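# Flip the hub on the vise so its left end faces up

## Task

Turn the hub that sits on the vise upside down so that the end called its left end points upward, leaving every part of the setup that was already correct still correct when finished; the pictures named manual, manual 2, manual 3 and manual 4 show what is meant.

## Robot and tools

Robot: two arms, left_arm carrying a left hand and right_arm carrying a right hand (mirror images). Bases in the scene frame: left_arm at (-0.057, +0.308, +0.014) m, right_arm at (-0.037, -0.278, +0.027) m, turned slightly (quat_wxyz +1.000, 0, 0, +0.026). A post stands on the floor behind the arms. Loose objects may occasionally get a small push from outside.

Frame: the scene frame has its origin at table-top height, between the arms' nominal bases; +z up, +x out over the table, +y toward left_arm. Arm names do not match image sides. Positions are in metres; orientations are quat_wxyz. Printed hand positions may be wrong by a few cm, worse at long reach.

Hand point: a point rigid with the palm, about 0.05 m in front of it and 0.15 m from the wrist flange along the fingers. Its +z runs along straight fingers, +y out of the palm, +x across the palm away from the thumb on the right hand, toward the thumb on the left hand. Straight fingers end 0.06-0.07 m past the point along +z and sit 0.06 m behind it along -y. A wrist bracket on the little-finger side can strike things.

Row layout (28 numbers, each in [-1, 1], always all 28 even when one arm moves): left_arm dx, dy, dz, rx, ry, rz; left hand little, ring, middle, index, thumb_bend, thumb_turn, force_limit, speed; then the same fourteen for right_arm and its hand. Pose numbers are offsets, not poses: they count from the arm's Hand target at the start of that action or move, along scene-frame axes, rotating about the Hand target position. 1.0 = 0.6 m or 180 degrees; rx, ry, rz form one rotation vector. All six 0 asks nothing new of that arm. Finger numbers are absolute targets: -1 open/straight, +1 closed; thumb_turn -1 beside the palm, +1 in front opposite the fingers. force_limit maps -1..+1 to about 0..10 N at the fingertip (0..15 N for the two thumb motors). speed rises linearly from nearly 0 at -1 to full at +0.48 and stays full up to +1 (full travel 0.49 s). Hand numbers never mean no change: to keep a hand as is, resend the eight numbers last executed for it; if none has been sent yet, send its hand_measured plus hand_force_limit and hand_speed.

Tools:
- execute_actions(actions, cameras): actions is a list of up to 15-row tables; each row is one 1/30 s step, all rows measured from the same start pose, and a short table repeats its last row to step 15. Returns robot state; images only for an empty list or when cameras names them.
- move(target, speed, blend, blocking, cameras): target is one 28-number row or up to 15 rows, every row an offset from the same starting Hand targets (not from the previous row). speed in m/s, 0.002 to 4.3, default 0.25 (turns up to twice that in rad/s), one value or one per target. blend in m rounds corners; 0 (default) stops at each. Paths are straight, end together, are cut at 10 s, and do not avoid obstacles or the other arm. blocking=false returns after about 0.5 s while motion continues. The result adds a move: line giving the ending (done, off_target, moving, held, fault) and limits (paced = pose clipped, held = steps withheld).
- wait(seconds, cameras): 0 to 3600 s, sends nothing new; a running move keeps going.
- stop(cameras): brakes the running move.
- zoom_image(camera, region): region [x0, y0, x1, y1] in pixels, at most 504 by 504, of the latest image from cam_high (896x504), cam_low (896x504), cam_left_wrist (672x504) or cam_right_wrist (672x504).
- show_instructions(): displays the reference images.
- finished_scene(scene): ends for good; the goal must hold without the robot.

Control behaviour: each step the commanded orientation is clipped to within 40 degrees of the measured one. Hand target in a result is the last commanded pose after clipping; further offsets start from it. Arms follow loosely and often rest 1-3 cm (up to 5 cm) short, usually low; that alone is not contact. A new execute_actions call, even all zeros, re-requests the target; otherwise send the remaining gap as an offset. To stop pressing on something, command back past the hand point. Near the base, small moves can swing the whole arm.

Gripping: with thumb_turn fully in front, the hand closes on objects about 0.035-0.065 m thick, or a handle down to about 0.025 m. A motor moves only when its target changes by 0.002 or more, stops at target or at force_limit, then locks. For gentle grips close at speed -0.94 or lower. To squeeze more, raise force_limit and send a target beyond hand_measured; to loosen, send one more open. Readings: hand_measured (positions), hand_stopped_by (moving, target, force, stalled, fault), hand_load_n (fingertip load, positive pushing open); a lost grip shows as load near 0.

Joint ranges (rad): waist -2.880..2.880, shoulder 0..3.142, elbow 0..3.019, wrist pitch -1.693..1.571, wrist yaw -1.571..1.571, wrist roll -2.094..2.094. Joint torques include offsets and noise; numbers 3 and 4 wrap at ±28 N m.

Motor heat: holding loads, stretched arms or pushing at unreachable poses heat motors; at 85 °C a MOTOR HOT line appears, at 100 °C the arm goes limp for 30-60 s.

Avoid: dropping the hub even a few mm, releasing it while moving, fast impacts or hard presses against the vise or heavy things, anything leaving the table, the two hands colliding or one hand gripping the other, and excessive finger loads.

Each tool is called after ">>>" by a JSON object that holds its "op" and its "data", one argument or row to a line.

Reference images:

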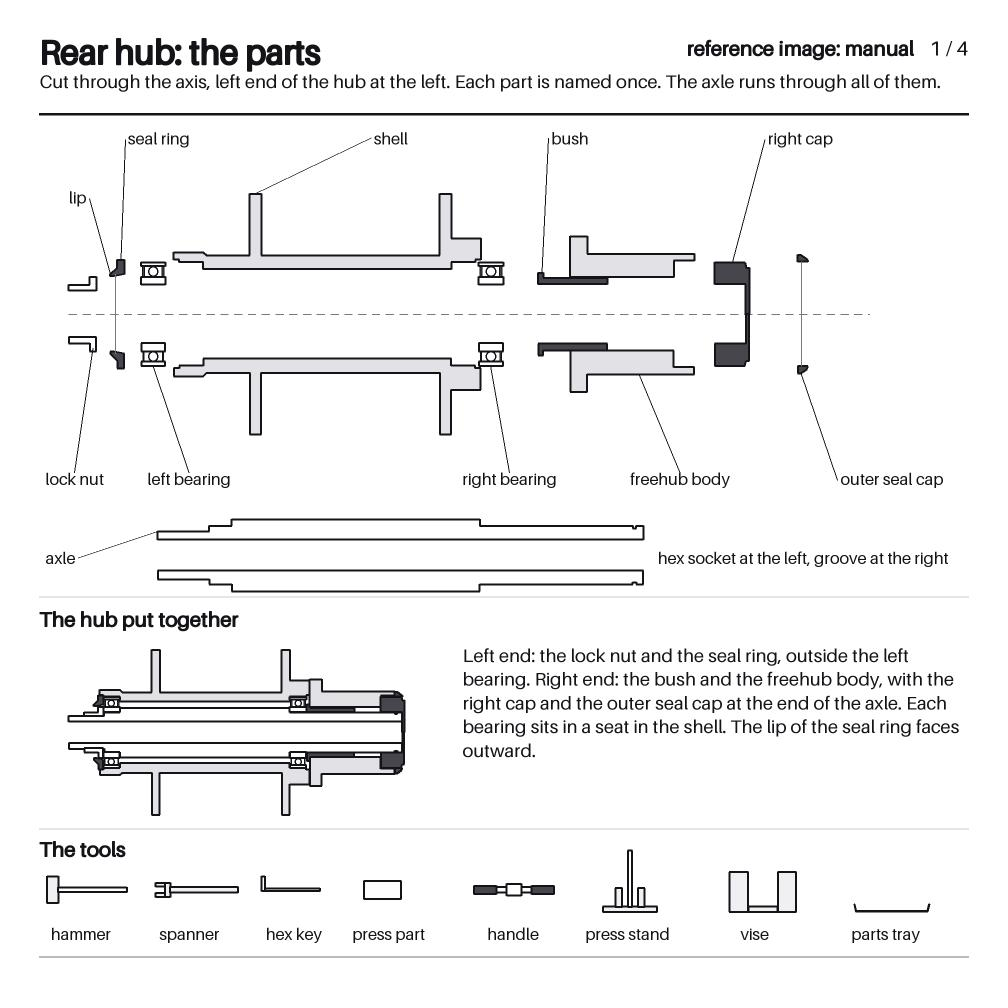

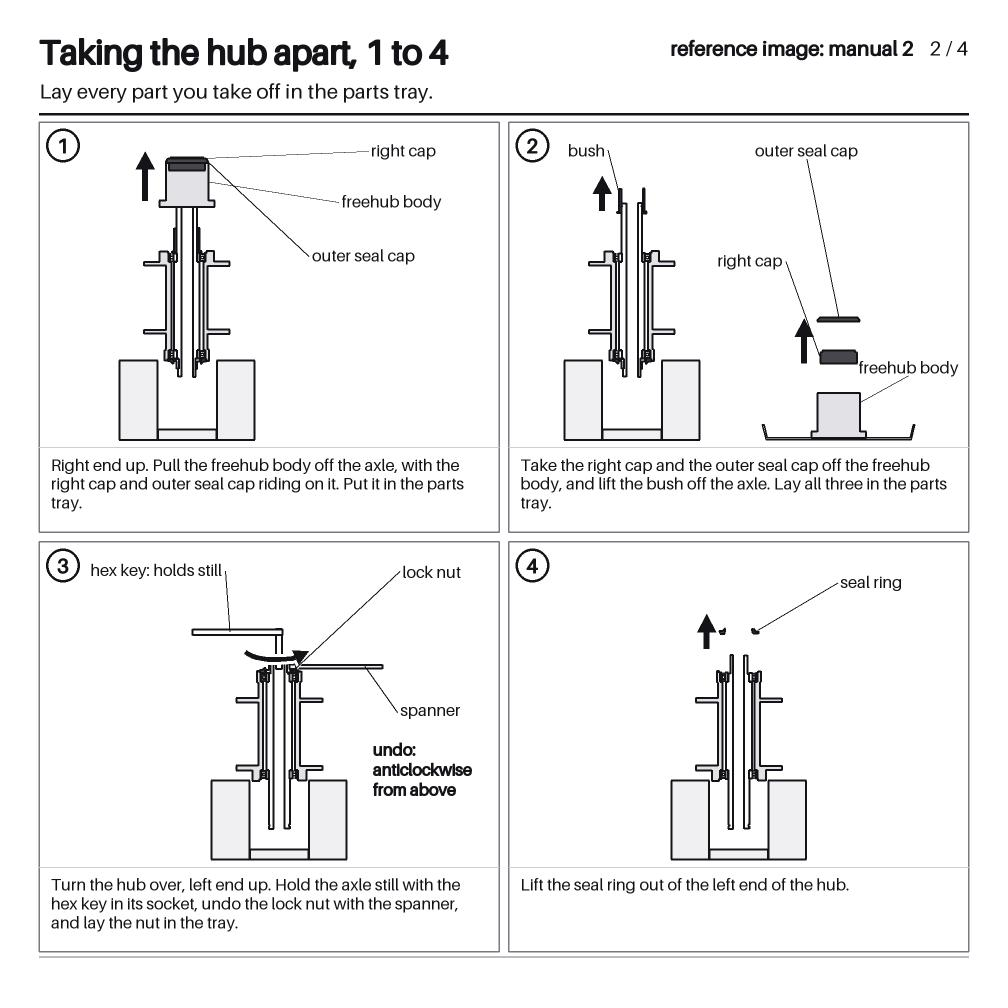

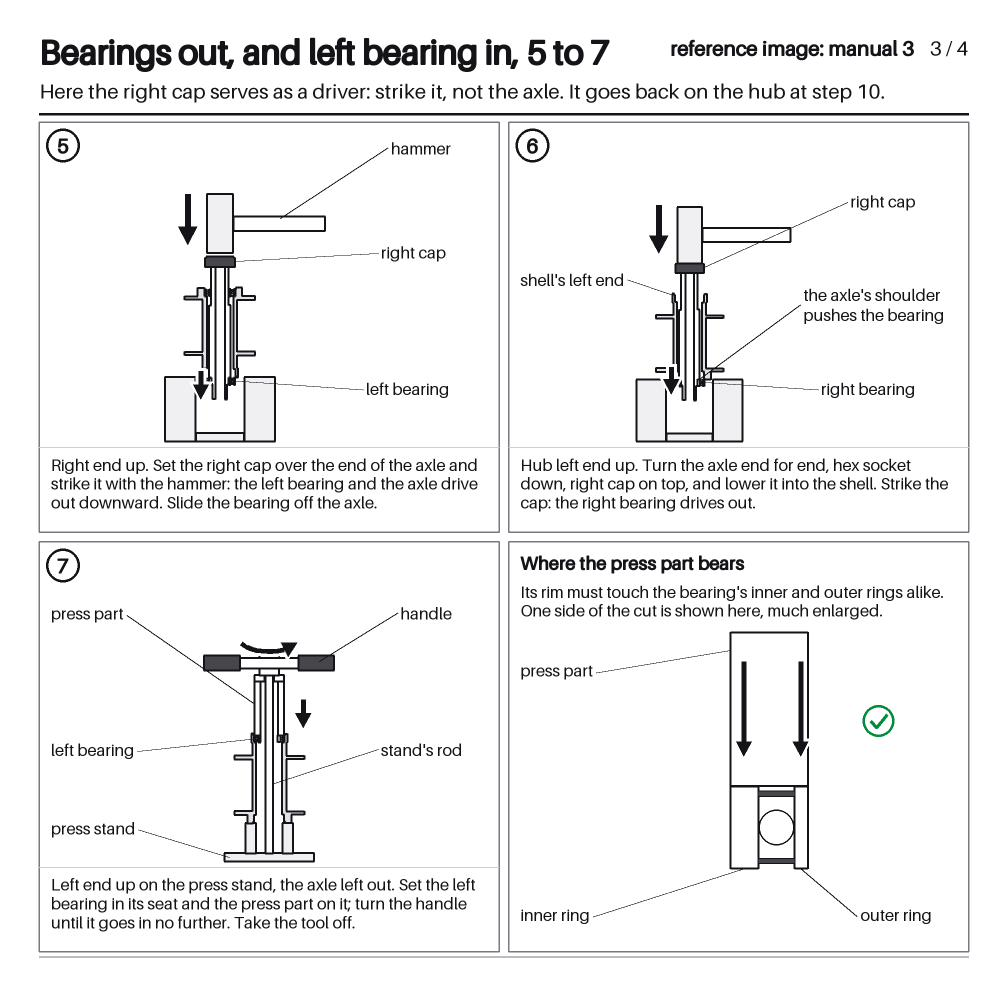

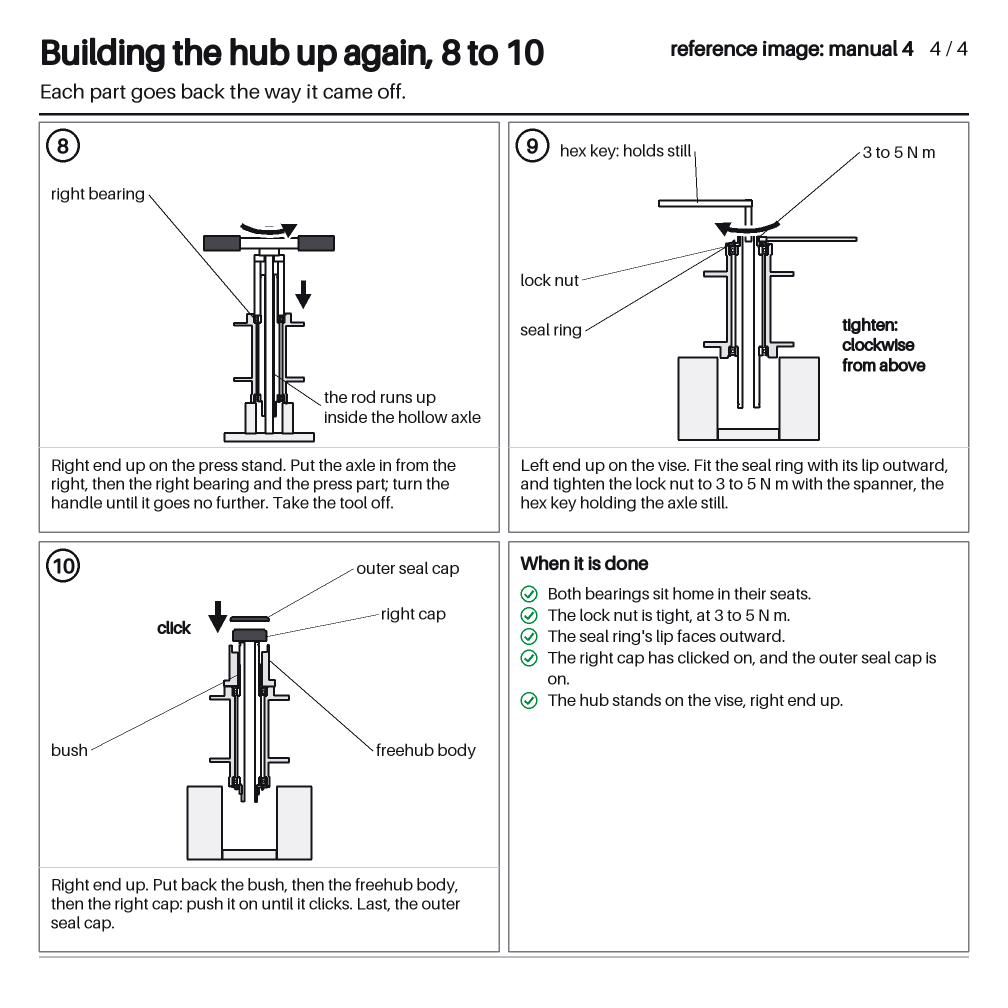

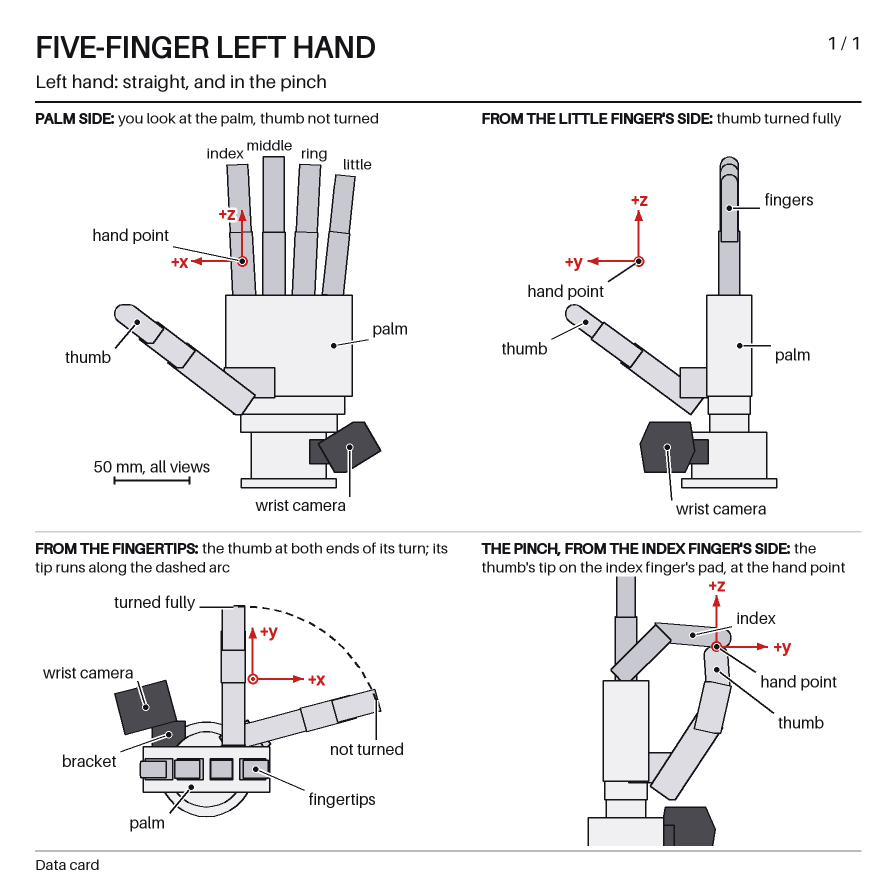

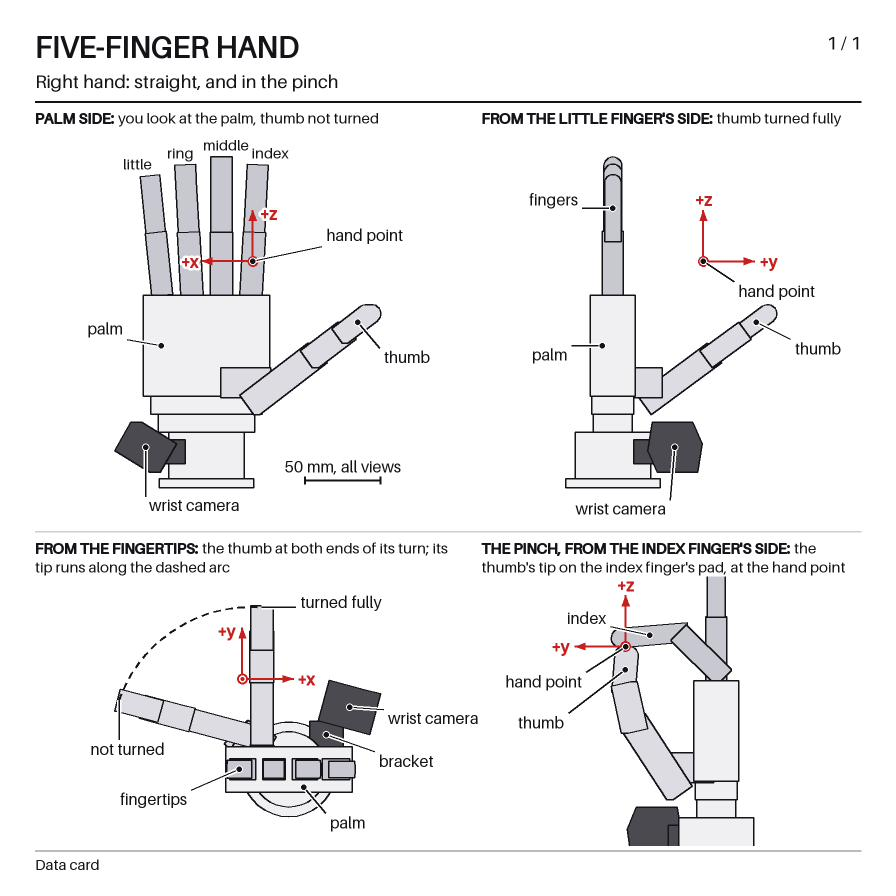

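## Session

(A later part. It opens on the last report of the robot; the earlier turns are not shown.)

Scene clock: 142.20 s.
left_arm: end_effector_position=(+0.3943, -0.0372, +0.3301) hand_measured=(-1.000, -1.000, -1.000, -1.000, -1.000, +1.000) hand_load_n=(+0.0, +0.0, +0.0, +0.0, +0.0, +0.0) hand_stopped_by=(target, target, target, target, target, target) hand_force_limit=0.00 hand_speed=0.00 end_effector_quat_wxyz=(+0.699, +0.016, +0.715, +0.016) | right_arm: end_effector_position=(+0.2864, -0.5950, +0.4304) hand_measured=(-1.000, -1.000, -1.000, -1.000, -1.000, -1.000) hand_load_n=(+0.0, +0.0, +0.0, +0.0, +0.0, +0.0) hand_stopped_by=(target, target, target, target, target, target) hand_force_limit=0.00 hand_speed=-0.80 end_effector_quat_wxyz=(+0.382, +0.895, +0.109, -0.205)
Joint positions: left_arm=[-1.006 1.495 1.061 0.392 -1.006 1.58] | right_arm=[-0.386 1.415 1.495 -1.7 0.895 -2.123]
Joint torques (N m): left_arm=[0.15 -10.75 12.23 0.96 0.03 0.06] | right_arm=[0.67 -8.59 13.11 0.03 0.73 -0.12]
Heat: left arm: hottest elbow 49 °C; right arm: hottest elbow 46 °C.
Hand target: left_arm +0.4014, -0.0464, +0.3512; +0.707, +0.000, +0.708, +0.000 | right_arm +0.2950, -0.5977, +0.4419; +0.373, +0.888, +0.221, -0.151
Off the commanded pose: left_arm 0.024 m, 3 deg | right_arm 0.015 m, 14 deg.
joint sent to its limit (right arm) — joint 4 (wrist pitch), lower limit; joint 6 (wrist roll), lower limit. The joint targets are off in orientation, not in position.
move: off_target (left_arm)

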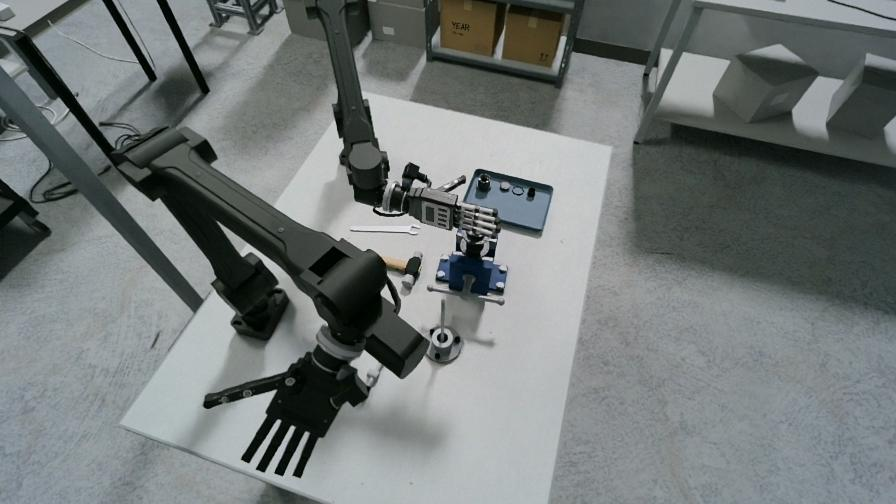

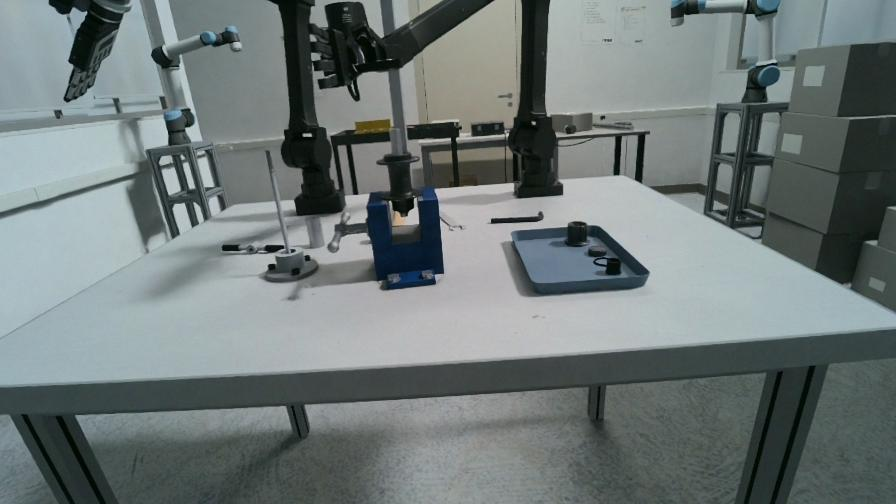

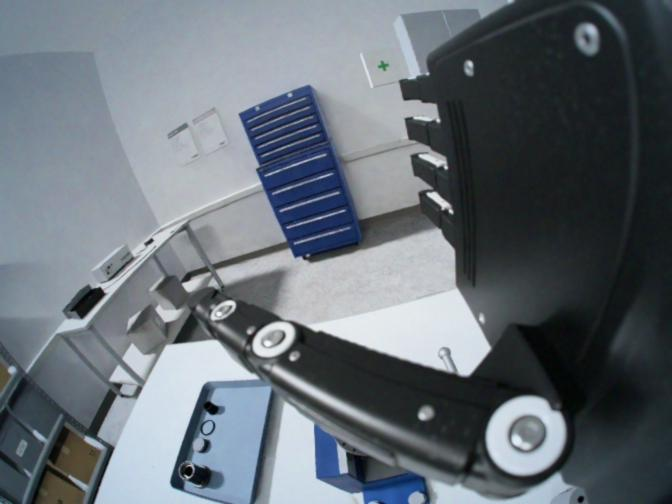

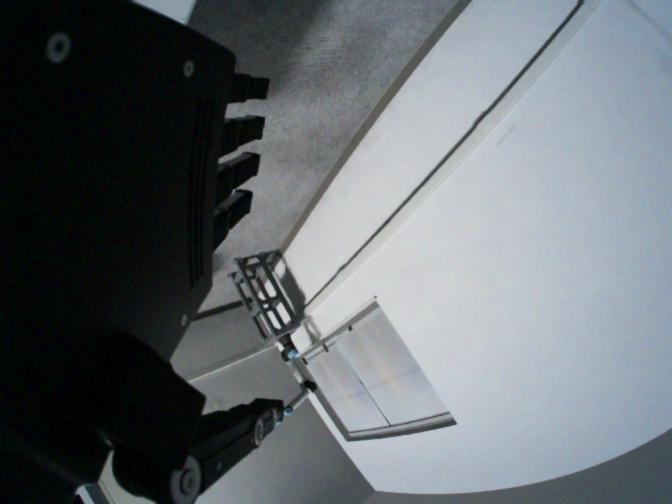

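>>> {"op": "move", "data": {
  "target": [
    [-0.1667,0.0333,-0.05,0,0,0,-1,-1,-1,-1,-1,1,0,0,0,0,0,0,0,0,-1,-1,-1,-1,-1,-1,0,-0.8],
    [-0.1667,0.08,-0.217,0,0,0,-1,-1,-1,-1,-1,1,0,0,0,0,0,0,0,0,-1,-1,-1,-1,-1,-1,0,-0.8]
  ],
  "cameras": ["cam_high","cam_low","cam_left_wrist"]
}}

>>> {"op": "zoom_image", "data": {
  "camera": "cam_low",
  "region": [320, 110, 460, 300]
}}

>>> {"op": "zoom_image", "data": {
  "camera": "cam_high",
  "region": [350, 150, 530, 310]
}}

Scene clock: 192.80 s.
left_arm: end_effector_position=(+0.2977, +0.0017, +0.2158) hand_measured=(-1.000, -1.000, -1.000, -1.000, -1.000, +1.000) hand_load_n=(+0.0, +0.0, +0.0, +0.0, +0.0, +0.5) hand_stopped_by=(target, target, target, target, target, target) hand_force_limit=0.00 hand_speed=0.00 end_effector_quat_wxyz=(+0.703, +0.006, +0.711, +0.002) | right_arm: end_effector_position=(+0.2864, -0.5950, +0.4304) hand_measured=(-1.000, -1.000, -1.000, -1.000, -1.000, -1.000) hand_load_n=(-0.5, +0.0, +0.0, +0.0, +0.0, +0.0) hand_stopped_by=(target, target, target, target, target, target) hand_force_limit=0.00 hand_speed=-0.80 end_effector_quat_wxyz=(+0.382, +0.895, +0.109, -0.205)
Joint positions: left_arm=[-1.158 1.497 0.688 0.78 -1.152 1.556] | right_arm=[-0.386 1.415 1.495 -1.7 0.895 -2.123]
Joint torques (N m): left_arm=[0.79 -9 7.23 1.72 0.04 0.23] | right_arm=[0.79 -7.82 13.12 -0.12 0.75 -0.13]
Motor temperatures (°C): left_arm=[31 33 56 33 34 31] | right_arm=[32 36 49 30 36 33]
Heat: left arm: hottest elbow 56 °C; right arm: hottest elbow 49 °C.
Hand target: left_arm +0.3014, +0.0017, +0.2210; +0.707, +0.000, +0.708, +0.000 | right_arm +0.2950, -0.5977, +0.4419; +0.373, +0.888, +0.221, -0.151
Off the commanded pose: left_arm 0.006 m, 1 deg | right_arm 0.015 m, 14 deg.
joint sent to its limit (right arm) — joint 4 (wrist pitch), lower limit; joint 6 (wrist roll), lower limit. The joint targets are off in orientation, not in position.
move: done

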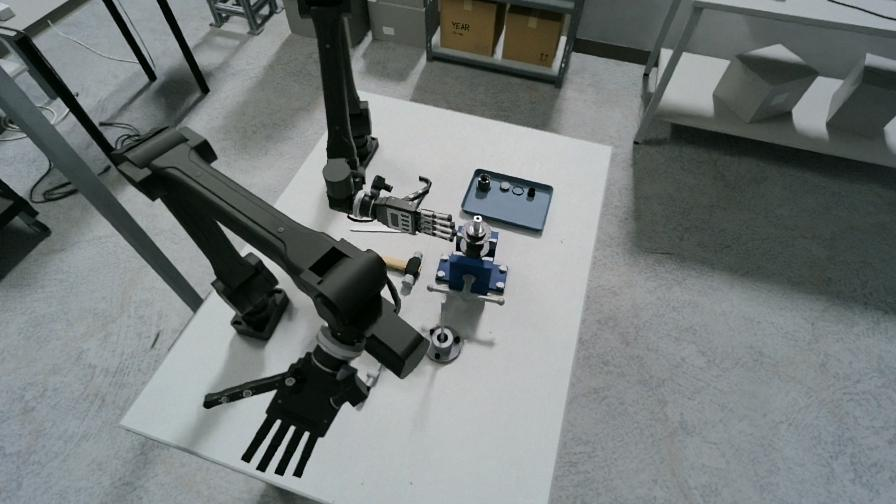

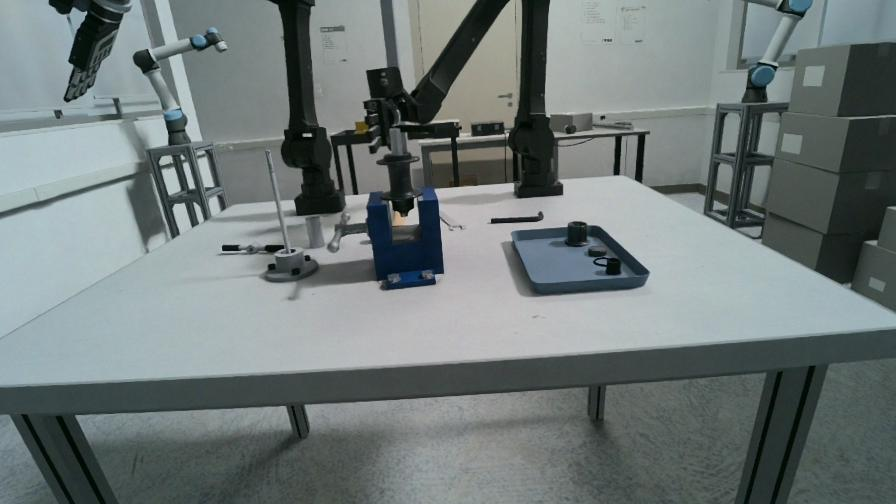

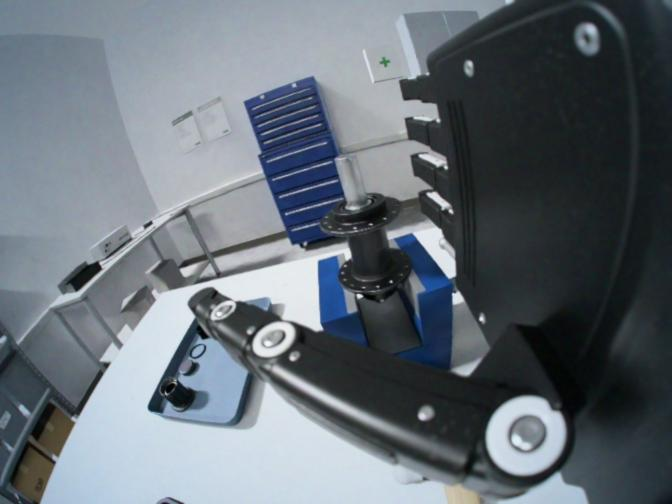

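Scaled by 2.653 from the camera's image (finer frame: 1280x720).

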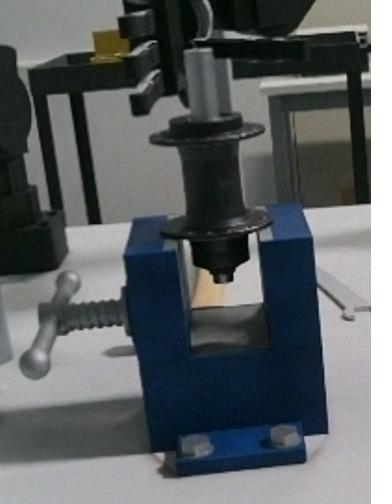

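Scaled by 2.800 from the camera's image (finer frame: 1280x720).

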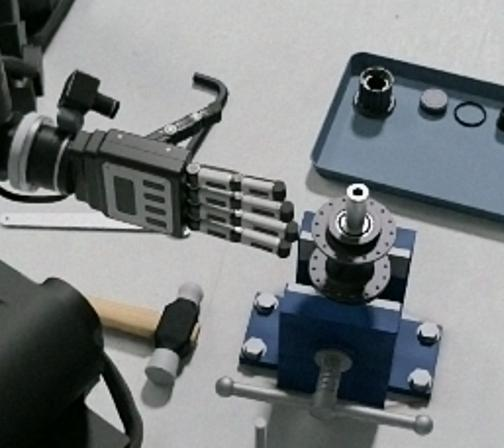

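>>> {"op": "zoom_image", "data": {
  "camera": "cam_low",
  "region": [350, 60, 450, 160]
}}

Scaled by 5.040 from the camera's image (finer frame: 1280x720).

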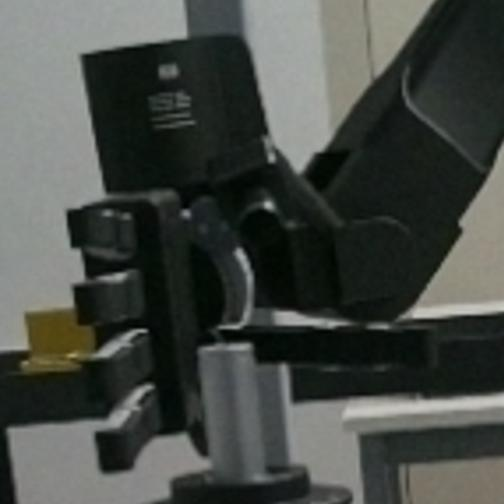

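>>> {"op": "move", "data": {
  "target": [
    [0,-0.046,0,0,0,0,-1,-1,-1,-1,-1,1,0,0,0,0,0,0,0,0,-1,-1,-1,-1,-1,-1,0,-0.8],
    [0.054,-0.046,-0.063,0,0,0,-1,-1,-1,-1,-1,1,0,0,0,0,0,0,0,0,-1,-1,-1,-1,-1,-1,0,-0.8]
  ],
  "speed": 0.1,
  "cameras": ["cam_high","cam_low","cam_left_wrist"]
}}

>>> {"op": "zoom_image", "data": {
  "camera": "cam_low",
  "region": [340, 110, 460, 230]
}}

>>> {"op": "zoom_image", "data": {
  "camera": "cam_high",
  "region": [390, 190, 520, 300]
}}

Scene clock: 231.63 s.
left_arm: end_effector_position=(+0.3254, -0.0160, +0.1699) hand_measured=(-1.000, -1.000, -1.000, -1.000, -1.000, +1.000) hand_load_n=(+0.0, +0.0, +0.0, +0.0, +0.0, +0.0) hand_stopped_by=(target, target, target, target, target, target) hand_force_limit=0.00 hand_speed=0.00 end_effector_quat_wxyz=(+0.699, +0.013, +0.715, +0.011) | right_arm: end_effector_position=(+0.2864, -0.5950, +0.4304) hand_measured=(-1.000, -1.000, -1.000, -1.000, -1.000, -1.000) hand_load_n=(+0.0, +0.0, +0.0, +0.0, +0.0, +0.0) hand_stopped_by=(target, target, target, target, target, target) hand_force_limit=0.00 hand_speed=-0.80 end_effector_quat_wxyz=(+0.382, +0.895, +0.109, -0.205)
Joint positions: left_arm=[-1.115 1.67 0.737 0.879 -1.111 1.557] | right_arm=[-0.386 1.415 1.495 -1.7 0.895 -2.123]
Joint torques (N m): left_arm=[1.14 -10.75 8.61 1.63 0.02 0.21] | right_arm=[0.79 -7.88 13.15 0.02 0.69 -0.08]
Motor temperatures (°C): left_arm=[31 34 46 34 34 31] | right_arm=[32 35 50 30 37 33]
Heat: left arm: hottest elbow 46 °C; right arm: hottest elbow 50 °C.
Hand target: left_arm +0.3338, -0.0260, +0.1832; +0.707, +0.000, +0.708, +0.000 | right_arm +0.2950, -0.5977, +0.4419; +0.373, +0.888, +0.221, -0.151
Off the commanded pose: left_arm 0.019 m, 2 deg | right_arm 0.015 m, 14 deg.
joint sent to its limit (right arm) — joint 4 (wrist pitch), lower limit; joint 6 (wrist roll), lower limit. The joint targets are off in orientation, not in position.
move: off_target (left_arm)

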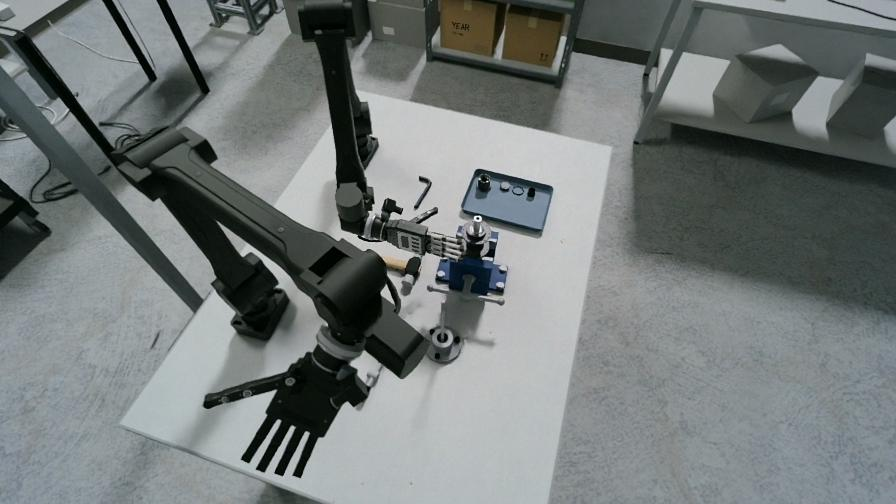

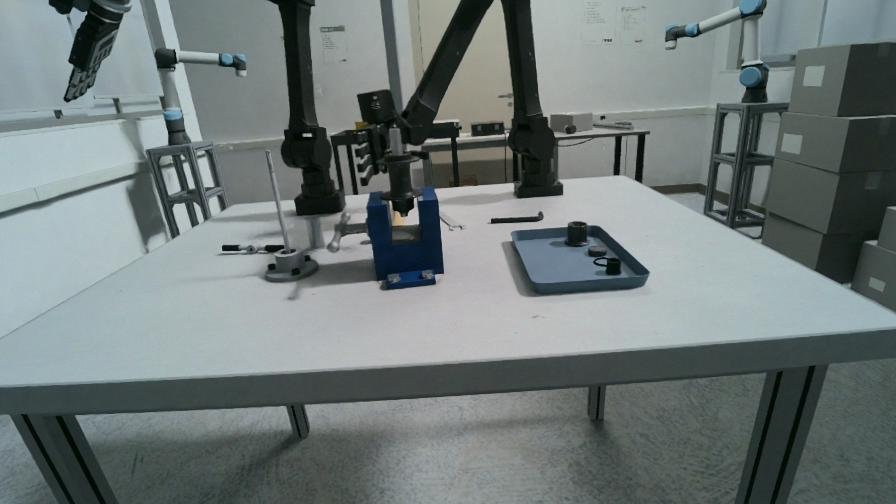

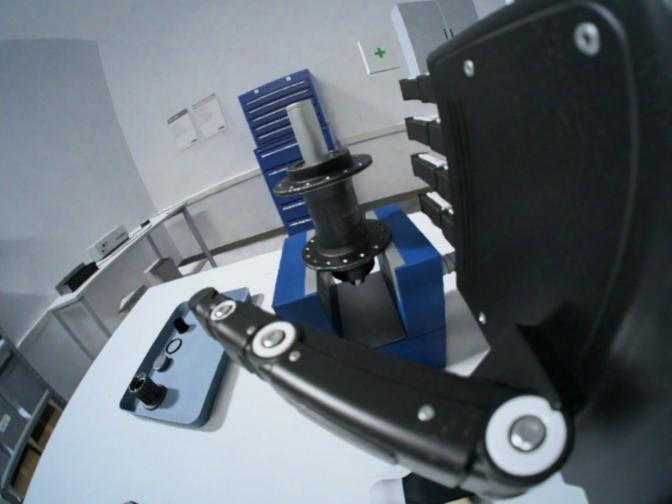

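Scaled by 4.200 from the camera's image (finer frame: 1280x720).

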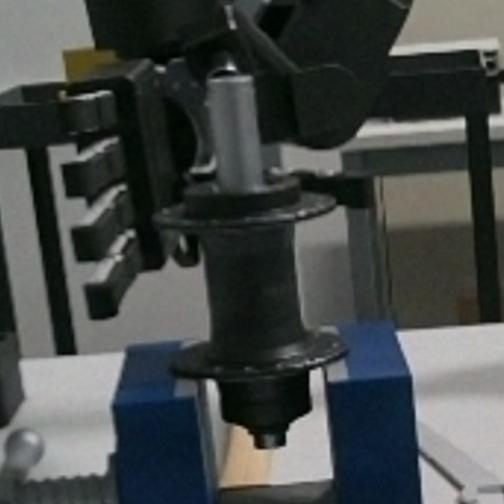

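Scaled by 3.877 from the camera's image (finer frame: 1280x720).

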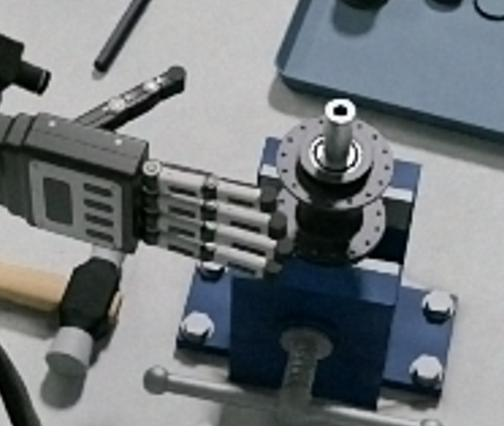

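>>> {"op": "move", "data": {
  "target": [
    [0.02,-0.02,0.013,0,0,0,-1,-1,-1,-1,-1,1,0,0,0,0,0,0,0,0,-1,-1,-1,-1,-1,-1,0,-0.8],
    [0.1,-0.02,0.013,0,0,0,-1,-1,-1,-1,-1,1,0,0,0,0,0,0,0,0,-1,-1,-1,-1,-1,-1,0,-0.8]
  ],
  "speed": 0.08,
  "cameras": ["cam_high","cam_low","cam_left_wrist"]
}}

>>> {"op": "zoom_image", "data": {
  "camera": "cam_low",
  "region": [340, 110, 460, 230]
}}

>>> {"op": "zoom_image", "data": {
  "camera": "cam_high",
  "region": [410, 190, 530, 300]
}}

>>> {"op": "zoom_image", "data": {
  "camera": "cam_left_wrist",
  "region": [180, 60, 520, 400]
}}

Scene clock: 250.83 s.
left_arm: end_effector_position=(+0.3845, -0.0293, +0.1809) hand_measured=(-1.000, -1.000, -1.000, -1.000, -1.000, +1.000) hand_load_n=(+0.0, +0.0, +0.0, +0.0, +0.0, +0.0) hand_stopped_by=(target, target, target, target, target, target) hand_force_limit=0.00 hand_speed=0.00 end_effector_quat_wxyz=(+0.702, +0.005, +0.712, +0.003) | right_arm: end_effector_position=(+0.2864, -0.5950, +0.4304) hand_measured=(-1.000, -1.000, -1.000, -1.000, -1.000, -1.000) hand_load_n=(+0.0, +0.0, +0.0, +0.0, +0.0, +0.0) hand_stopped_by=(target, target, target, target, target, target) hand_force_limit=0.00 hand_speed=-0.80 end_effector_quat_wxyz=(+0.382, +0.895, +0.109, -0.205)
Joint positions: left_arm=[-1.014 1.725 0.856 0.842 -1.01 1.559] | right_arm=[-0.386 1.415 1.495 -1.7 0.895 -2.123]
Joint torques (N m): left_arm=[0.67 -11.11 9.26 0.83 0.12 0.25] | right_arm=[0.38 -7.82 13.24 0.1 0.72 -0.13]
Heat: left arm: hottest elbow 47 °C; right arm: hottest elbow 50 °C.
Hand target: left_arm +0.3938, -0.0380, +0.1911; +0.707, +0.000, +0.707, +0.000 | right_arm +0.2950, -0.5977, +0.4419; +0.373, +0.888, +0.221, -0.151
Off the commanded pose: left_arm 0.016 m, 1 deg | right_arm 0.015 m, 14 deg.
joint sent to its limit (right arm) — joint 4 (wrist pitch), lower limit; joint 6 (wrist roll), lower limit. The joint targets are off in orientation, not in position.
move: off_target (left_arm)

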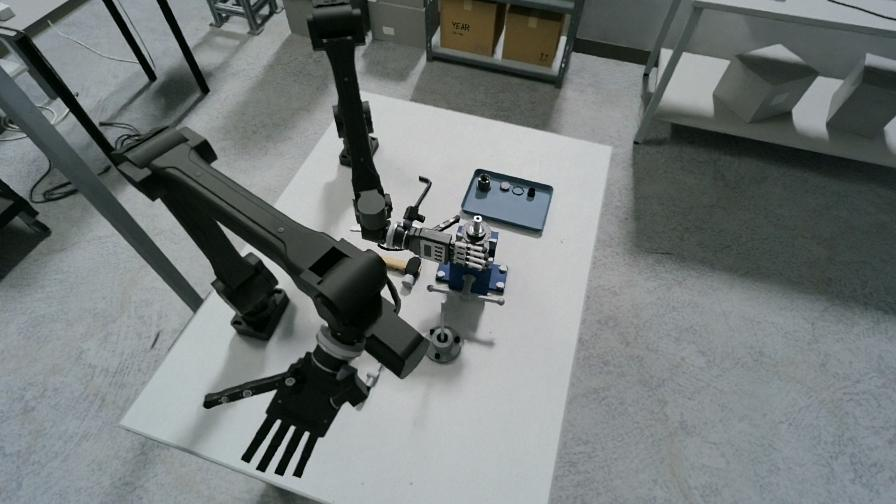

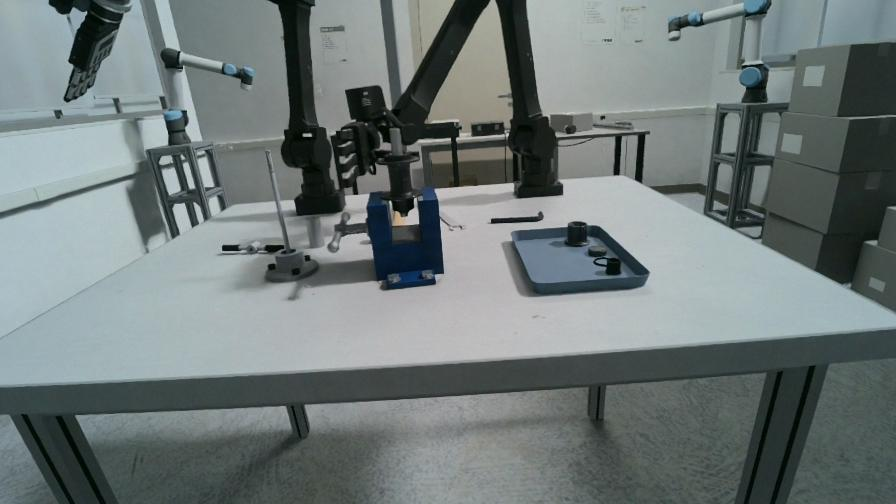

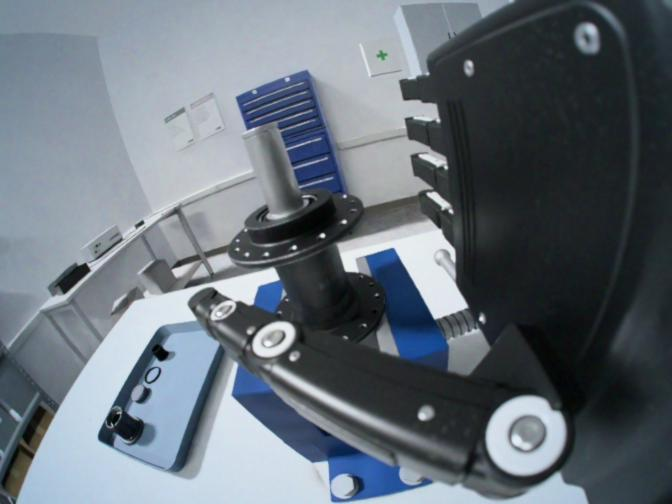

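Scaled by 4.200 from the camera's image (finer frame: 1280x720).

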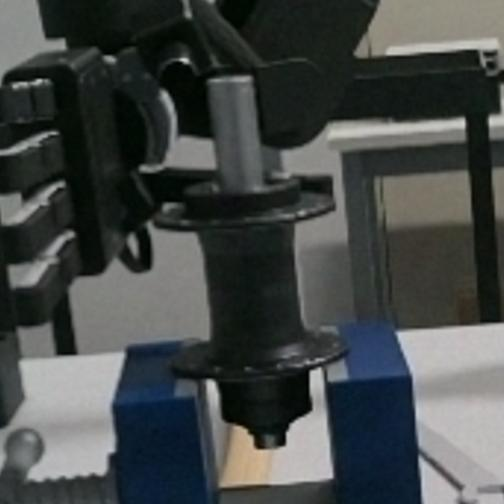

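Scaled by 4.200 from the camera's image (finer frame: 1280x720).

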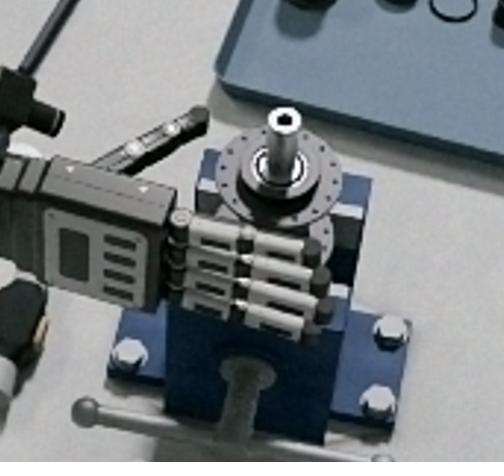

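Scaled by 1.482 from the camera's image (finer frame: 960x720).

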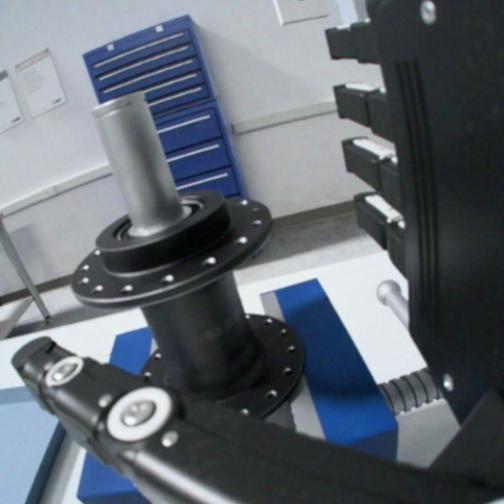

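>>> {"op": "move", "data": {
  "target": [0,0,-0.0233,0,0,0,-1,-1,-1,-1,-1,1,0,0,0,0,0,0,0,0,-1,-1,-1,-1,-1,-1,0,-0.8],
  "speed": 0.05,
  "cameras": ["cam_high","cam_low","cam_left_wrist"]
}}

>>> {"op": "zoom_image", "data": {
  "camera": "cam_low",
  "region": [340, 110, 460, 230]
}}

>>> {"op": "zoom_image", "data": {
  "camera": "cam_left_wrist",
  "region": [180, 60, 520, 400]
}}

Scene clock: 268.30 s.
left_arm: end_effector_position=(+0.3853, -0.0307, +0.1648) hand_measured=(-1.000, -1.000, -1.000, -1.000, -1.000, +1.000) hand_load_n=(+0.0, +0.0, +0.0, +0.0, +0.0, +0.0) hand_stopped_by=(target, target, target, target, target, target) hand_force_limit=0.00 hand_speed=0.00 end_effector_quat_wxyz=(+0.698, +0.011, +0.716, +0.009) | right_arm: end_effector_position=(+0.2864, -0.5950, +0.4304) hand_measured=(-1.000, -1.000, -1.000, -1.000, -1.000, -1.000) hand_load_n=(+0.0, +0.0, +0.0, +0.0, +0.0, +0.0) hand_stopped_by=(target, target, target, target, target, target) hand_force_limit=0.00 hand_speed=-0.80 end_effector_quat_wxyz=(+0.382, +0.895, +0.109, -0.205)
Joint positions: left_arm=[-1.014 1.762 0.856 0.858 -1.01 1.559] | right_arm=[-0.386 1.415 1.495 -1.7 0.895 -2.123]
Joint torques (N m): left_arm=[0.44 -11.99 8.44 1.78 0.04 0.23] | right_arm=[0.21 -8.12 13.27 0.01 0.7 -0.12]
Heat: left arm: hottest elbow 46 °C; right arm: hottest elbow 51 °C.
Hand target: left_arm +0.3938, -0.0380, +0.1772; +0.707, +0.000, +0.707, +0.000 | right_arm +0.2950, -0.5977, +0.4419; +0.373, +0.888, +0.221, -0.151
Off the commanded pose: left_arm 0.017 m, 2 deg | right_arm 0.015 m, 14 deg.
joint sent to its limit (right arm) — joint 4 (wrist pitch), lower limit; joint 6 (wrist roll), lower limit. The joint targets are off in orientation, not in position.
move: off_target (left_arm)

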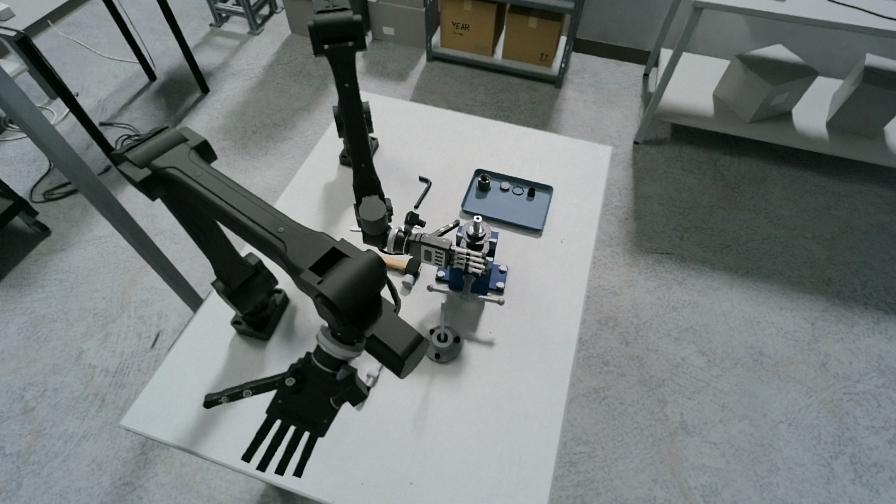

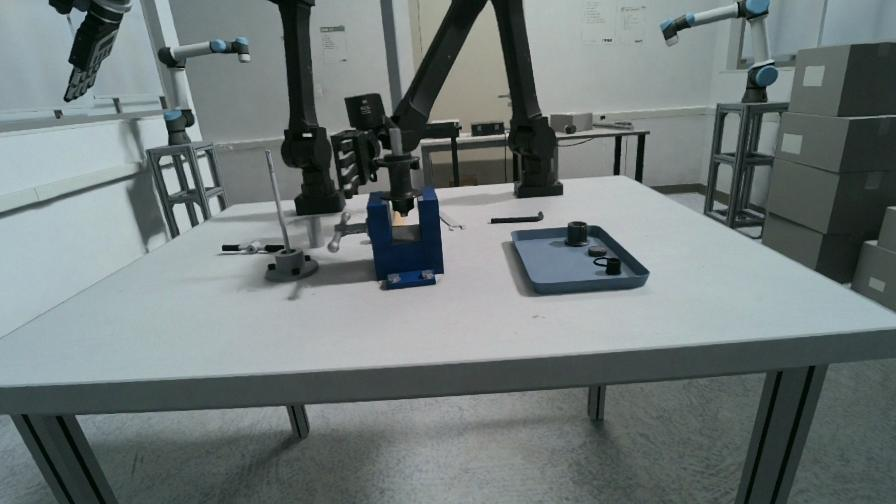

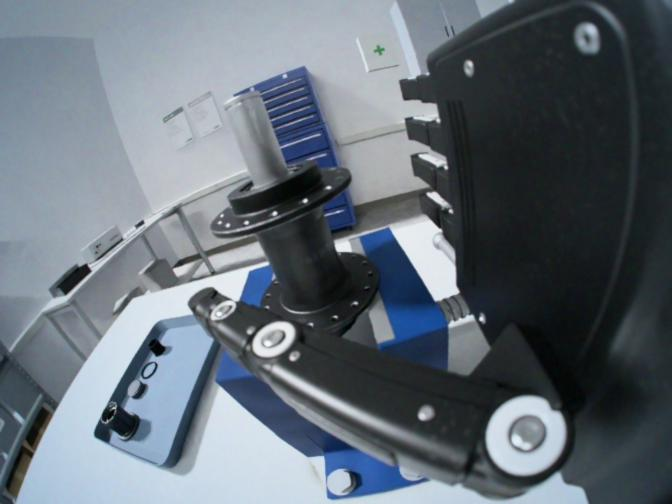

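Scaled by 4.200 from the camera's image (finer frame: 1280x720).

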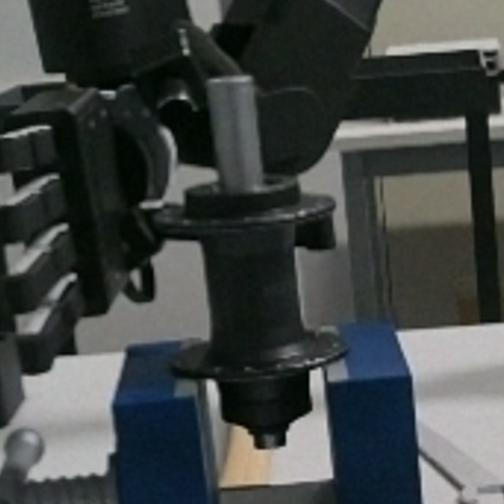

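Scaled by 1.482 from the camera's image (finer frame: 960x720).

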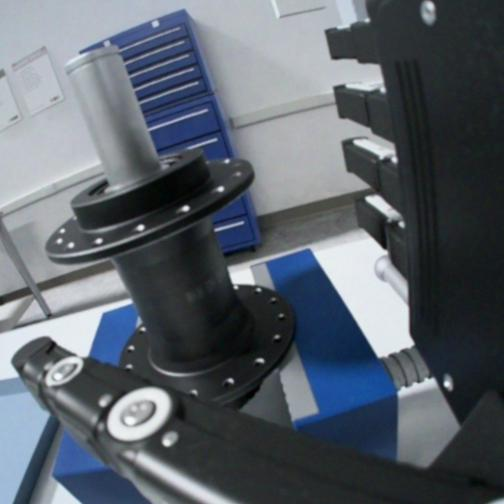

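>>> {"op": "zoom_image", "data": {
  "camera": "cam_low",
  "region": [340, 120, 430, 210]
}}

Scaled by 5.600 from the camera's image (finer frame: 1280x720).

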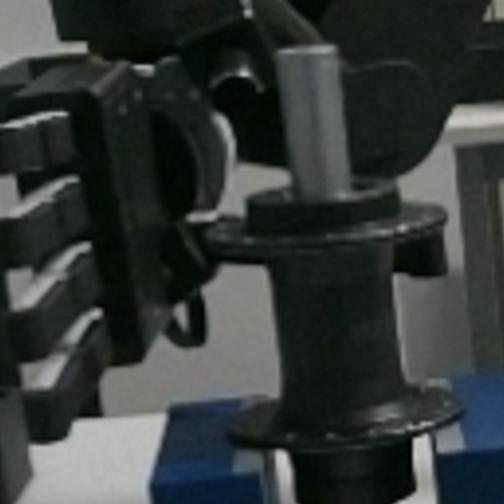

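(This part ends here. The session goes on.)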